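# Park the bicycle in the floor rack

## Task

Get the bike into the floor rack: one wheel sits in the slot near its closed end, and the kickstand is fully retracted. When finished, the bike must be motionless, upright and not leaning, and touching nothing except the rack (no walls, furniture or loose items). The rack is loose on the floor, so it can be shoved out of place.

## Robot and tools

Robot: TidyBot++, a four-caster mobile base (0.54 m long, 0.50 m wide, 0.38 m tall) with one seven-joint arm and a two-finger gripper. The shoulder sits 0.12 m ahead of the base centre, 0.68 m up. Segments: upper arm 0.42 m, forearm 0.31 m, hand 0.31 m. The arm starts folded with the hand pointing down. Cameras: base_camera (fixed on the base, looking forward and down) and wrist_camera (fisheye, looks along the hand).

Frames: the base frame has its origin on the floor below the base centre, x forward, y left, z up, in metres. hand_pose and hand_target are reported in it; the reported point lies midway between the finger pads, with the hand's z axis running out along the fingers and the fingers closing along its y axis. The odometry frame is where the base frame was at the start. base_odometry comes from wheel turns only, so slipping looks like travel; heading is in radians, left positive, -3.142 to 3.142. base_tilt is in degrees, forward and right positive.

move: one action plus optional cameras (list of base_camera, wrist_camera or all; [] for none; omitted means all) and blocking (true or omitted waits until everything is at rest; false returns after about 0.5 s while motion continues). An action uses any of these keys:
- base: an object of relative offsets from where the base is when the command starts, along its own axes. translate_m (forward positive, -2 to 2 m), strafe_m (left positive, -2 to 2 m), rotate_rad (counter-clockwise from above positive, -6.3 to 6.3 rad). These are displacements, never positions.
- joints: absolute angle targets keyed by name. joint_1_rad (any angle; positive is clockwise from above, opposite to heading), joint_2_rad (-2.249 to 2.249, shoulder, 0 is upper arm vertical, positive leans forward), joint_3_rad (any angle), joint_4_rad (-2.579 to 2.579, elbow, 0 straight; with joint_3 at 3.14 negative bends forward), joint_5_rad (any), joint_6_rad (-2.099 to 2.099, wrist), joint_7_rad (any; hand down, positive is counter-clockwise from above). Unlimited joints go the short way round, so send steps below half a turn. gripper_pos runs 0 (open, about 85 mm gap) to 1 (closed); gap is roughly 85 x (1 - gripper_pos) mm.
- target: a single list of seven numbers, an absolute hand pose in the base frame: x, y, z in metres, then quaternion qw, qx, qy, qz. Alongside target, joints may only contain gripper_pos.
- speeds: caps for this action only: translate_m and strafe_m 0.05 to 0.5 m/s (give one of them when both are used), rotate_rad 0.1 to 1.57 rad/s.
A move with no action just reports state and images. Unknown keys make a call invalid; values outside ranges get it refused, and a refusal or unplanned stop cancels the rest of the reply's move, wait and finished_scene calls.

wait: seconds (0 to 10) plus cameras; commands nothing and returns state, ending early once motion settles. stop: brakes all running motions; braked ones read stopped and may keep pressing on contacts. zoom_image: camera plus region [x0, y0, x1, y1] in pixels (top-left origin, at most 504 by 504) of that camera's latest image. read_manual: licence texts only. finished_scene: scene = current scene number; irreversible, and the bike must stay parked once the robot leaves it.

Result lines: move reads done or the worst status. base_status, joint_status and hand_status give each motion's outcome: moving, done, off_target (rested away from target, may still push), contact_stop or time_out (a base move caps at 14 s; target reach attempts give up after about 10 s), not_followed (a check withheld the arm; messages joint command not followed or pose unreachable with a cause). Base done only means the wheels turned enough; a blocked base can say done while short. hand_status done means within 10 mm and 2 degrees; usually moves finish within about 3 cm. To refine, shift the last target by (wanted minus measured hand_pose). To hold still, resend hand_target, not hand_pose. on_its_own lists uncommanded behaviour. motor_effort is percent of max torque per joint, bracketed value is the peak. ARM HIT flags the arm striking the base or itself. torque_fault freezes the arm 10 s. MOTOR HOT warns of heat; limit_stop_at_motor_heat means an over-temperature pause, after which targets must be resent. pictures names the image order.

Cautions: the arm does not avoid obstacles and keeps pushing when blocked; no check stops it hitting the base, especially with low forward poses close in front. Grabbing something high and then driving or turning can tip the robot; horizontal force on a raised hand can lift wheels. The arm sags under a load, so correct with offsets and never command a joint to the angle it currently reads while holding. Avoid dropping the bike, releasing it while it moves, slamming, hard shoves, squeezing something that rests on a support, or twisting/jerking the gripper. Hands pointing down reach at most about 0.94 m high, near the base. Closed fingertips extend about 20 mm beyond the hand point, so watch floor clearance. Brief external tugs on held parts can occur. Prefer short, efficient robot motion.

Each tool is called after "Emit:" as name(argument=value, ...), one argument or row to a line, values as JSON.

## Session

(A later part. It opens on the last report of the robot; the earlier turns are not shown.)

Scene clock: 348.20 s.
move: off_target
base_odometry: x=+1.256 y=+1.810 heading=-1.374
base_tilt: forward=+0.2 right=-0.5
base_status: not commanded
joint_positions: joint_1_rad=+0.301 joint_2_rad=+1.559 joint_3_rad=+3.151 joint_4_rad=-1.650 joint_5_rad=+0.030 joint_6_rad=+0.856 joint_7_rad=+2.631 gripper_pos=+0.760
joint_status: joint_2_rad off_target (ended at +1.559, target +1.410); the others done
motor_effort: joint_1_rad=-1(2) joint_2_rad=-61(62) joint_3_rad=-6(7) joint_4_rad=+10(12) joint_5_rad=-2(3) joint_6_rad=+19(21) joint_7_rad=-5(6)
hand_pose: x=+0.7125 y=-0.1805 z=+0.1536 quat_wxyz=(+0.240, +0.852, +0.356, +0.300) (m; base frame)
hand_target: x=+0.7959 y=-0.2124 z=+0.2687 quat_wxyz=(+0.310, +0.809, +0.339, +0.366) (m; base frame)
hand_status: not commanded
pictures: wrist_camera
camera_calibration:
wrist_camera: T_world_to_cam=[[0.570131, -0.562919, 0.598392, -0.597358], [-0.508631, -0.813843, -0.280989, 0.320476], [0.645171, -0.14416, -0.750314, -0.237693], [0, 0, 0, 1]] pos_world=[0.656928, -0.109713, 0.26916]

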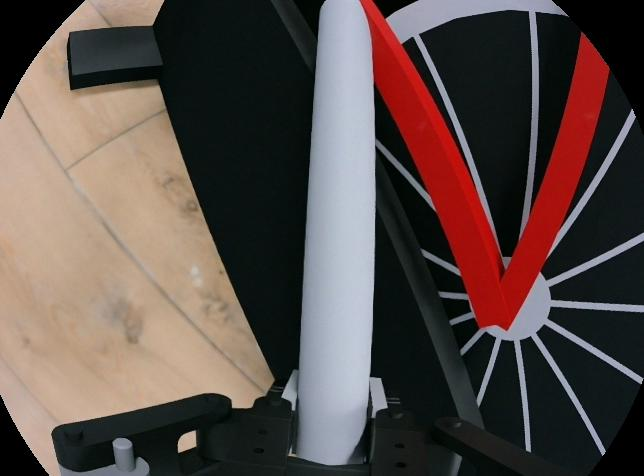

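Emit:
move(
  joints={"joint_1_rad":0.296,"joint_2_rad":1.36,"joint_3_rad":3.1416,"joint_4_rad":-1.65,"joint_5_rad":0,"joint_6_rad":0.89,"joint_7_rad":2.77},
  cameras=[],
)

Emit:
move(
  joints={"joint_1_rad":0.286,"joint_2_rad":1.30,"joint_3_rad":3.1416,"joint_4_rad":-1.68,"joint_5_rad":0,"joint_6_rad":0.88,"joint_7_rad":2.86},
  cameras=["wrist_camera"],
)

Emit:
move(
  joints={"joint_1_rad":0.276,"joint_2_rad":1.25,"joint_3_rad":3.1416,"joint_4_rad":-1.70,"joint_5_rad":0,"joint_6_rad":0.86,"joint_7_rad":2.95},
  cameras=["wrist_camera"],
)

Scene clock: 350.03 s.
move: off_target
base_odometry: x=+1.256 y=+1.810 heading=-1.374
base_tilt: forward=+0.2 right=-0.5
base_status: not commanded
joint_positions: joint_1_rad=+0.303 joint_2_rad=+1.521 joint_3_rad=+3.163 joint_4_rad=-1.676 joint_5_rad=+0.030 joint_6_rad=+0.835 joint_7_rad=+2.738 gripper_pos=+0.760
joint_status: joint_2_rad off_target (ended at +1.521, target +1.360); the others done
motor_effort: joint_1_rad=-2(3) joint_2_rad=-63(65) joint_3_rad=-8(9) joint_4_rad=+13(13) joint_5_rad=-2(3) joint_6_rad=+21(22) joint_7_rad=-6(7)
hand_pose: x=+0.7112 y=-0.1889 z=+0.1670 quat_wxyz=(+0.257, +0.833, +0.403, +0.279) (m; base frame)
hand_target: x=+0.8064 y=-0.2082 z=+0.2957 quat_wxyz=(+0.332, +0.785, +0.381, +0.359) (m; base frame)
hand_status: not commanded
pictures: none
No camera images: "cameras" was empty.

Scene clock: 350.87 s.
move: off_target
base_odometry: x=+1.256 y=+1.810 heading=-1.374
base_tilt: forward=+0.2 right=-0.5
base_status: not commanded
joint_positions: joint_1_rad=+0.303 joint_2_rad=+1.478 joint_3_rad=+3.172 joint_4_rad=-1.715 joint_5_rad=+0.030 joint_6_rad=+0.814 joint_7_rad=+2.840 gripper_pos=+0.760
joint_status: joint_2_rad off_target (ended at +1.478, target +1.300); the others done
motor_effort: joint_1_rad=-3(4) joint_2_rad=-66(68) joint_3_rad=-9(10) joint_4_rad=+13(15) joint_5_rad=-2(4) joint_6_rad=+22(23) joint_7_rad=-8(8)
hand_pose: x=+0.7063 y=-0.1925 z=+0.1816 quat_wxyz=(+0.269, +0.814, +0.447, +0.257) (m; base frame)
hand_target: x=+0.8147 y=-0.2032 z=+0.3269 quat_wxyz=(+0.353, +0.761, +0.417, +0.351) (m; base frame)
hand_status: not commanded
pictures: wrist_camera
camera_calibration:
wrist_camera: T_world_to_cam=[[0.682635, -0.37877, 0.624934, -0.666167], [-0.399006, -0.909647, -0.115487, 0.189455], [0.612212, -0.170517, -0.772088, -0.192229], [0, 0, 0, 1]] pos_world=[0.648028, -0.112765, 0.289772]

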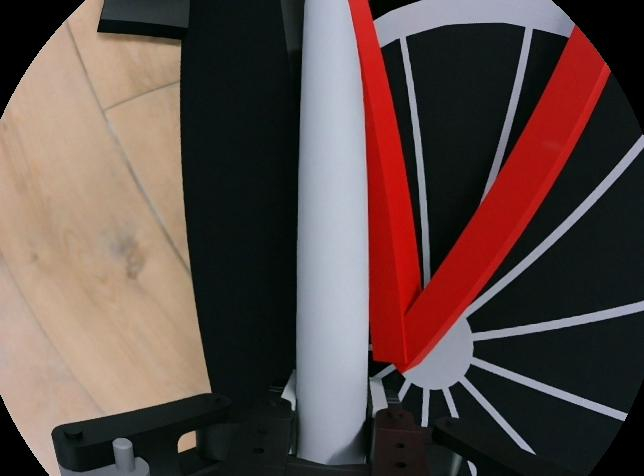

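Scene clock: 351.60 s.
move: off_target
base_odometry: x=+1.256 y=+1.810 heading=-1.374
base_tilt: forward=+0.2 right=-0.5
base_status: not commanded
joint_positions: joint_1_rad=+0.302 joint_2_rad=+1.448 joint_3_rad=+3.174 joint_4_rad=-1.736 joint_5_rad=+0.030 joint_6_rad=+0.785 joint_7_rad=+2.921 gripper_pos=+0.760
joint_status: joint_2_rad off_target (ended at +1.448, target +1.250); the others done
motor_effort: joint_1_rad=-2(4) joint_2_rad=-71(71) joint_3_rad=-6(11) joint_4_rad=+14(15) joint_5_rad=-1(4) joint_6_rad=+23(26) joint_7_rad=-5(8)
hand_pose: x=+0.7023 y=-0.1924 z=+0.1892 quat_wxyz=(+0.273, +0.798, +0.482, +0.238) (m; base frame)
hand_target: x=+0.8212 y=-0.1975 z=+0.3514 quat_wxyz=(+0.370, +0.737, +0.453, +0.340) (m; base frame)
hand_status: not commanded
pictures: wrist_camera
camera_calibration:
wrist_camera: T_world_to_cam=[[0.726544, -0.307133, 0.614657, -0.683277], [-0.348356, -0.935701, -0.0557841, 0.136998], [0.592268, -0.17359, -0.78682, -0.167773], [0, 0, 0, 1]] pos_world=[0.643522, -0.110791, 0.295616]

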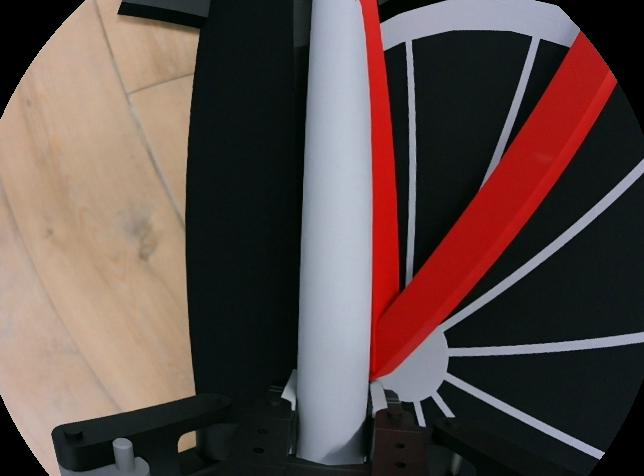

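Emit:
move(
  joints={"joint_1_rad":0.27,"joint_2_rad":1.20,"joint_3_rad":3.1416,"joint_4_rad":-1.70,"joint_5_rad":0,"joint_6_rad":0.83,"joint_7_rad":2.97},
  cameras=["wrist_camera"],
)

Emit:
move(
  joints={"joint_1_rad":0.28,"joint_2_rad":1.36,"joint_3_rad":3.1416,"joint_4_rad":-1.73,"joint_5_rad":0,"joint_6_rad":0.79,"joint_7_rad":2.97},
  cameras=["wrist_camera"],
)

Scene clock: 353.50 s.
move: off_target
base_odometry: x=+1.256 y=+1.810 heading=-1.374
base_tilt: forward=+0.3 right=-0.5
base_status: not commanded
joint_positions: joint_1_rad=+0.296 joint_2_rad=+1.405 joint_3_rad=+3.174 joint_4_rad=-1.739 joint_5_rad=+0.030 joint_6_rad=+0.747 joint_7_rad=+2.930 gripper_pos=+0.760
joint_status: joint_2_rad off_target (ended at +1.405, target +1.200); joint_4_rad off_target (ended at -1.739, target -1.700); the others done
motor_effort: joint_1_rad=-2(4) joint_2_rad=-70(75) joint_3_rad=-6(7) joint_4_rad=+15(16) joint_5_rad=-3(3) joint_6_rad=+24(26) joint_7_rad=-5(5)
hand_pose: x=+0.7135 y=-0.1927 z=+0.2075 quat_wxyz=(+0.275, +0.794, +0.487, +0.238) (m; base frame)
hand_target: x=+0.8332 y=-0.1963 z=+0.3800 quat_wxyz=(+0.378, +0.726, +0.460, +0.343) (m; base frame)
hand_status: not commanded
pictures: wrist_camera
camera_calibration:
wrist_camera: T_world_to_cam=[[0.729627, -0.293863, 0.617486, -0.702975], [-0.337576, -0.940048, -0.0484882, 0.131572], [0.594715, -0.17307, -0.785086, -0.162058], [0, 0, 0, 1]] pos_world=[0.653704, -0.110942, 0.313228]

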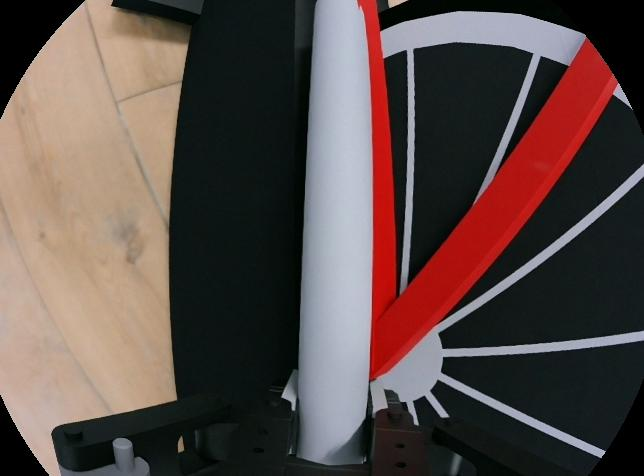

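Scene clock: 354.73 s.
move: off_target
base_odometry: x=+1.256 y=+1.810 heading=-1.374
base_tilt: forward=+0.2 right=-0.5
base_status: not commanded
joint_positions: joint_1_rad=+0.288 joint_2_rad=+1.436 joint_3_rad=+3.172 joint_4_rad=-1.751 joint_5_rad=+0.027 joint_6_rad=+0.747 joint_7_rad=+2.931 gripper_pos=+0.760
joint_status: joint_2_rad off_target (ended at +1.436, target +1.360); the others done
motor_effort: joint_1_rad=-2(4) joint_2_rad=-51(70) joint_3_rad=-6(8) joint_4_rad=+8(16) joint_5_rad=-1(4) joint_6_rad=+13(24) joint_7_rad=-4(5)
hand_pose: x=+0.6948 y=-0.1816 z=+0.1862 quat_wxyz=(+0.259, +0.799, +0.493, +0.226) (m; base frame)
hand_target: x=+0.7535 y=-0.1810 z=+0.2485 quat_wxyz=(+0.304, +0.774, +0.485, +0.273) (m; base frame)
hand_status: not commanded
pictures: wrist_camera
camera_calibration:
wrist_camera: T_world_to_cam=[[0.755211, -0.298115, 0.583767, -0.685186], [-0.334622, -0.941143, -0.0477221, 0.132267], [0.563635, -0.159301, -0.810518, -0.136898], [0, 0, 0, 1]] pos_world=[0.63888, -0.101589, 0.295343]

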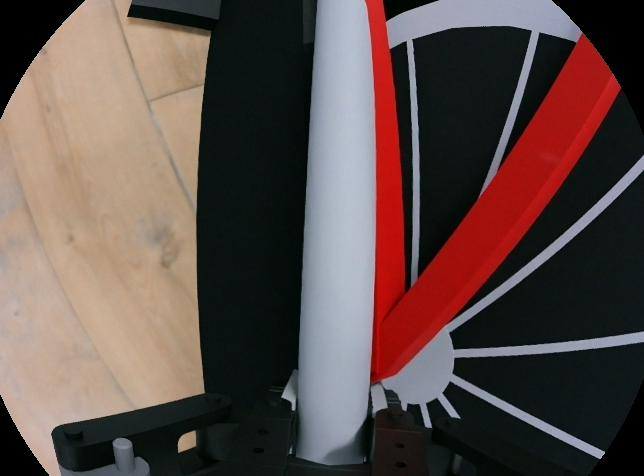

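Emit:
move(
  joints={"gripper_pos":0.6},
)

Scene clock: 355.70 s.
move: done
base_odometry: x=+1.256 y=+1.810 heading=-1.374
base_tilt: forward=+0.2 right=-0.5
base_status: not commanded
joint_positions: joint_1_rad=+0.288 joint_2_rad=+1.424 joint_3_rad=+3.162 joint_4_rad=-1.754 joint_5_rad=+0.020 joint_6_rad=+0.748 joint_7_rad=+2.931 gripper_pos=+0.600
joint_status: all done
motor_effort: joint_1_rad=-1(3) joint_2_rad=-47(51) joint_3_rad=-2(6) joint_4_rad=+9(12) joint_5_rad=+1(2) joint_6_rad=+12(14) joint_7_rad=+1(4)
hand_pose: x=+0.7002 y=-0.1787 z=+0.1931 quat_wxyz=(+0.260, +0.800, +0.489, +0.232) (m; base frame)
hand_target: x=+0.7535 y=-0.1810 z=+0.2485 quat_wxyz=(+0.304, +0.774, +0.485, +0.273) (m; base frame)
hand_status: not commanded
pictures: base_camera, wrist_camera
camera_calibration:
wrist_camera: T_world_to_cam=[[0.746752, -0.305583, 0.590745, -0.689131], [-0.338656, -0.939139, -0.0577106, 0.142212], [0.572427, -0.156964, -0.804791, -0.140723], [0, 0, 0, 1]] pos_world=[0.643325, -0.0991182, 0.302055]

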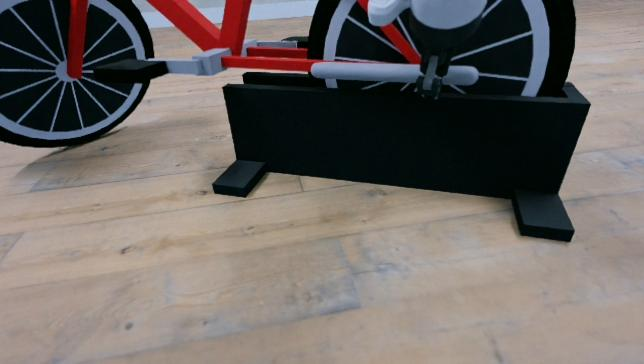

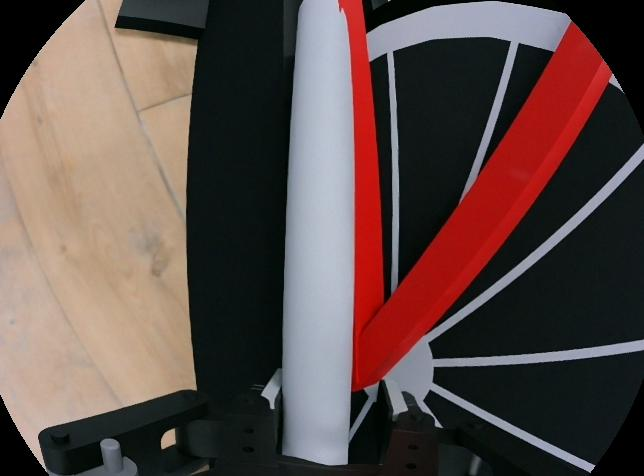

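Emit:
move(
  base={"translate_m":-0.08},
  speeds={"translate_m":0.1},
  joints={"gripper_pos":0.3},
)

Scene clock: 357.87 s.
move: done
base_odometry: x=+1.241 y=+1.889 heading=-1.374
base_tilt: forward=+0.2 right=-0.5
base_status: done
joint_positions: joint_1_rad=+0.284 joint_2_rad=+1.371 joint_3_rad=+3.158 joint_4_rad=-1.744 joint_5_rad=+0.020 joint_6_rad=+0.750 joint_7_rad=+2.931 gripper_pos=+0.300
joint_status: all done
on_its_own: joint_2_rad moved -0.053 to your old target +1.360
motor_effort: joint_1_rad=+1(2) joint_2_rad=-39(46) joint_3_rad=+0(1) joint_4_rad=+5(8) joint_5_rad=+0(2) joint_6_rad=+6(11) joint_7_rad=+1(1)
hand_pose: x=+0.7310 y=-0.1824 z=+0.2286 quat_wxyz=(+0.280, +0.789, +0.484, +0.254) (m; base frame)
hand_target: x=+0.7535 y=-0.1810 z=+0.2485 quat_wxyz=(+0.304, +0.774, +0.485, +0.273) (m; base frame)
hand_status: not commanded
pictures: base_camera, wrist_camera
camera_calibration:
wrist_camera: T_world_to_cam=[[0.709082, -0.293399, 0.641186, -0.716062], [-0.33007, -0.941655, -0.0658687, 0.14635], [0.623102, -0.16493, -0.764554, -0.178075], [0, 0, 0, 1]] pos_world=[0.667012, -0.101651, 0.332621]

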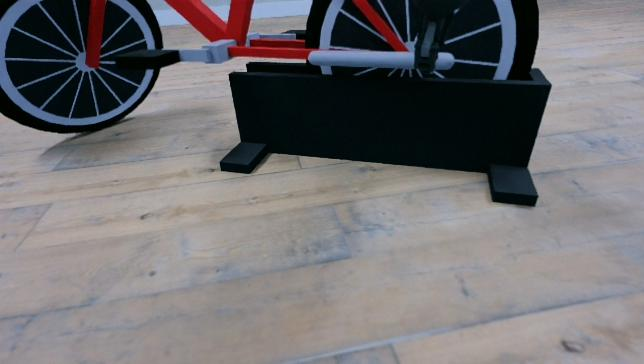

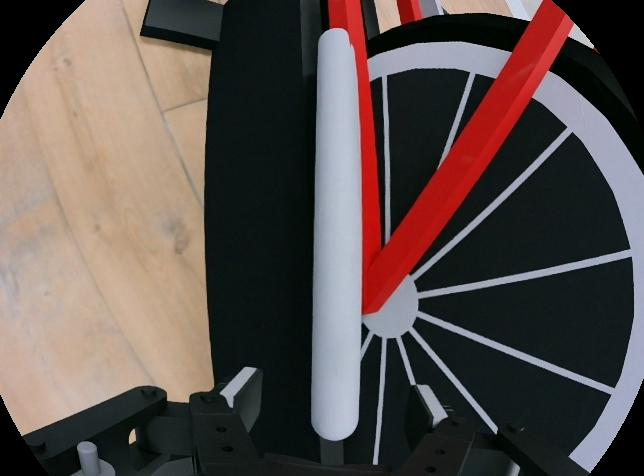

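Emit:
move(
  base={"translate_m":-0.3},
  speeds={"translate_m":0.25},
)

Emit:
zoom_image(
  camera="base_camera",
  region=[140, 0, 560, 180],
)

Scene clock: 360.27 s.
move: done
base_odometry: x=+1.182 y=+2.184 heading=-1.374
base_tilt: forward=+0.2 right=-0.5
base_status: done
joint_positions: joint_1_rad=+0.284 joint_2_rad=+1.370 joint_3_rad=+3.158 joint_4_rad=-1.741 joint_5_rad=+0.020 joint_6_rad=+0.750 joint_7_rad=+2.931 gripper_pos=+0.300
joint_status: not commanded
motor_effort: joint_1_rad=+0(2) joint_2_rad=-39(41) joint_3_rad=-1(1) joint_4_rad=+4(7) joint_5_rad=+1(2) joint_6_rad=+6(7) joint_7_rad=+1(1)
hand_pose: x=+0.7333 y=-0.1828 z=+0.2301 quat_wxyz=(+0.282, +0.788, +0.483, +0.256) (m; base frame)
hand_target: x=+0.7535 y=-0.1810 z=+0.2485 quat_wxyz=(+0.304, +0.774, +0.485, +0.273) (m; base frame)
hand_status: not commanded
pictures: base_camera, wrist_camera
camera_calibration:
wrist_camera: T_world_to_cam=[[0.706448, -0.292309, 0.644583, -0.717409], [-0.329368, -0.941882, -0.0661504, 0.146362], [0.626457, -0.165573, -0.761667, -0.181644], [0, 0, 0, 1]] pos_world=[0.668811, -0.101924, 0.33376]

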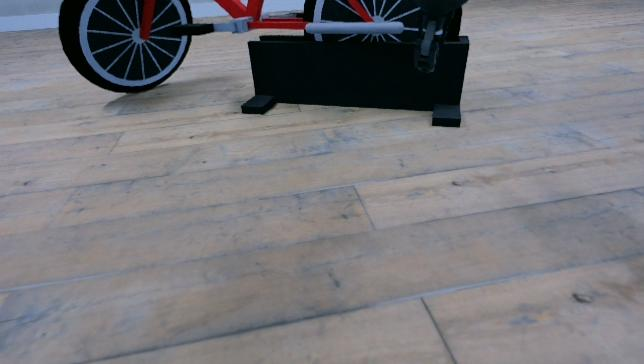

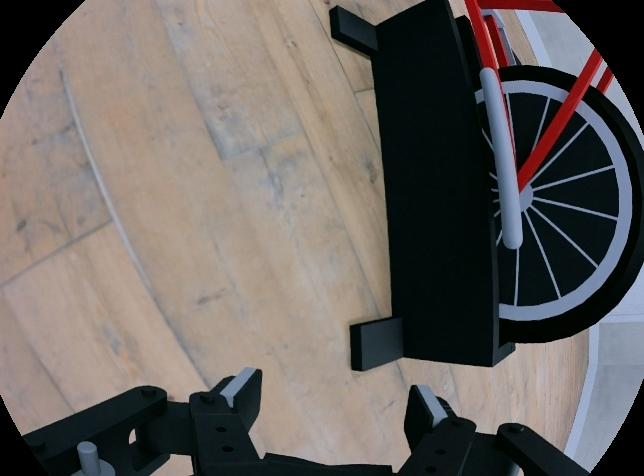

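Scaled by 1.200.

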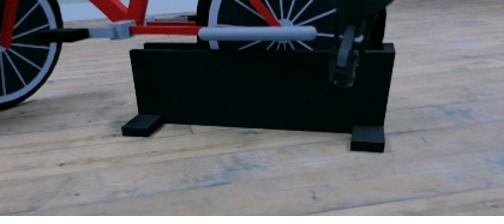

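Emit:
zoom_image(
  camera="wrist_camera",
  region=[440, 260, 580, 380],
)

Emit:
zoom_image(
  camera="base_camera",
  region=[400, 0, 490, 60],
)

Scaled by 3.600.

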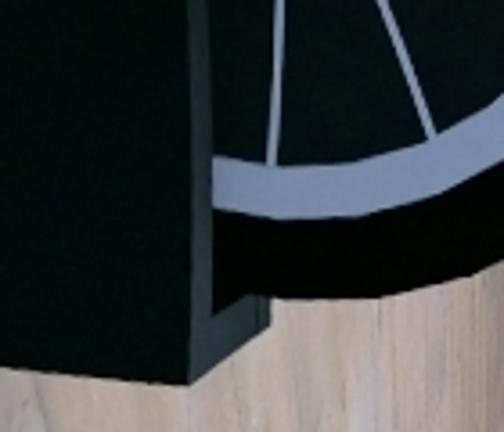

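Scaled by 5.600.

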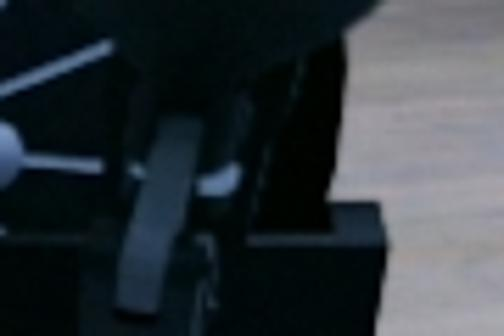

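Emit:
finished_scene(
  scene=2,
)

The scene is finished: the task was done.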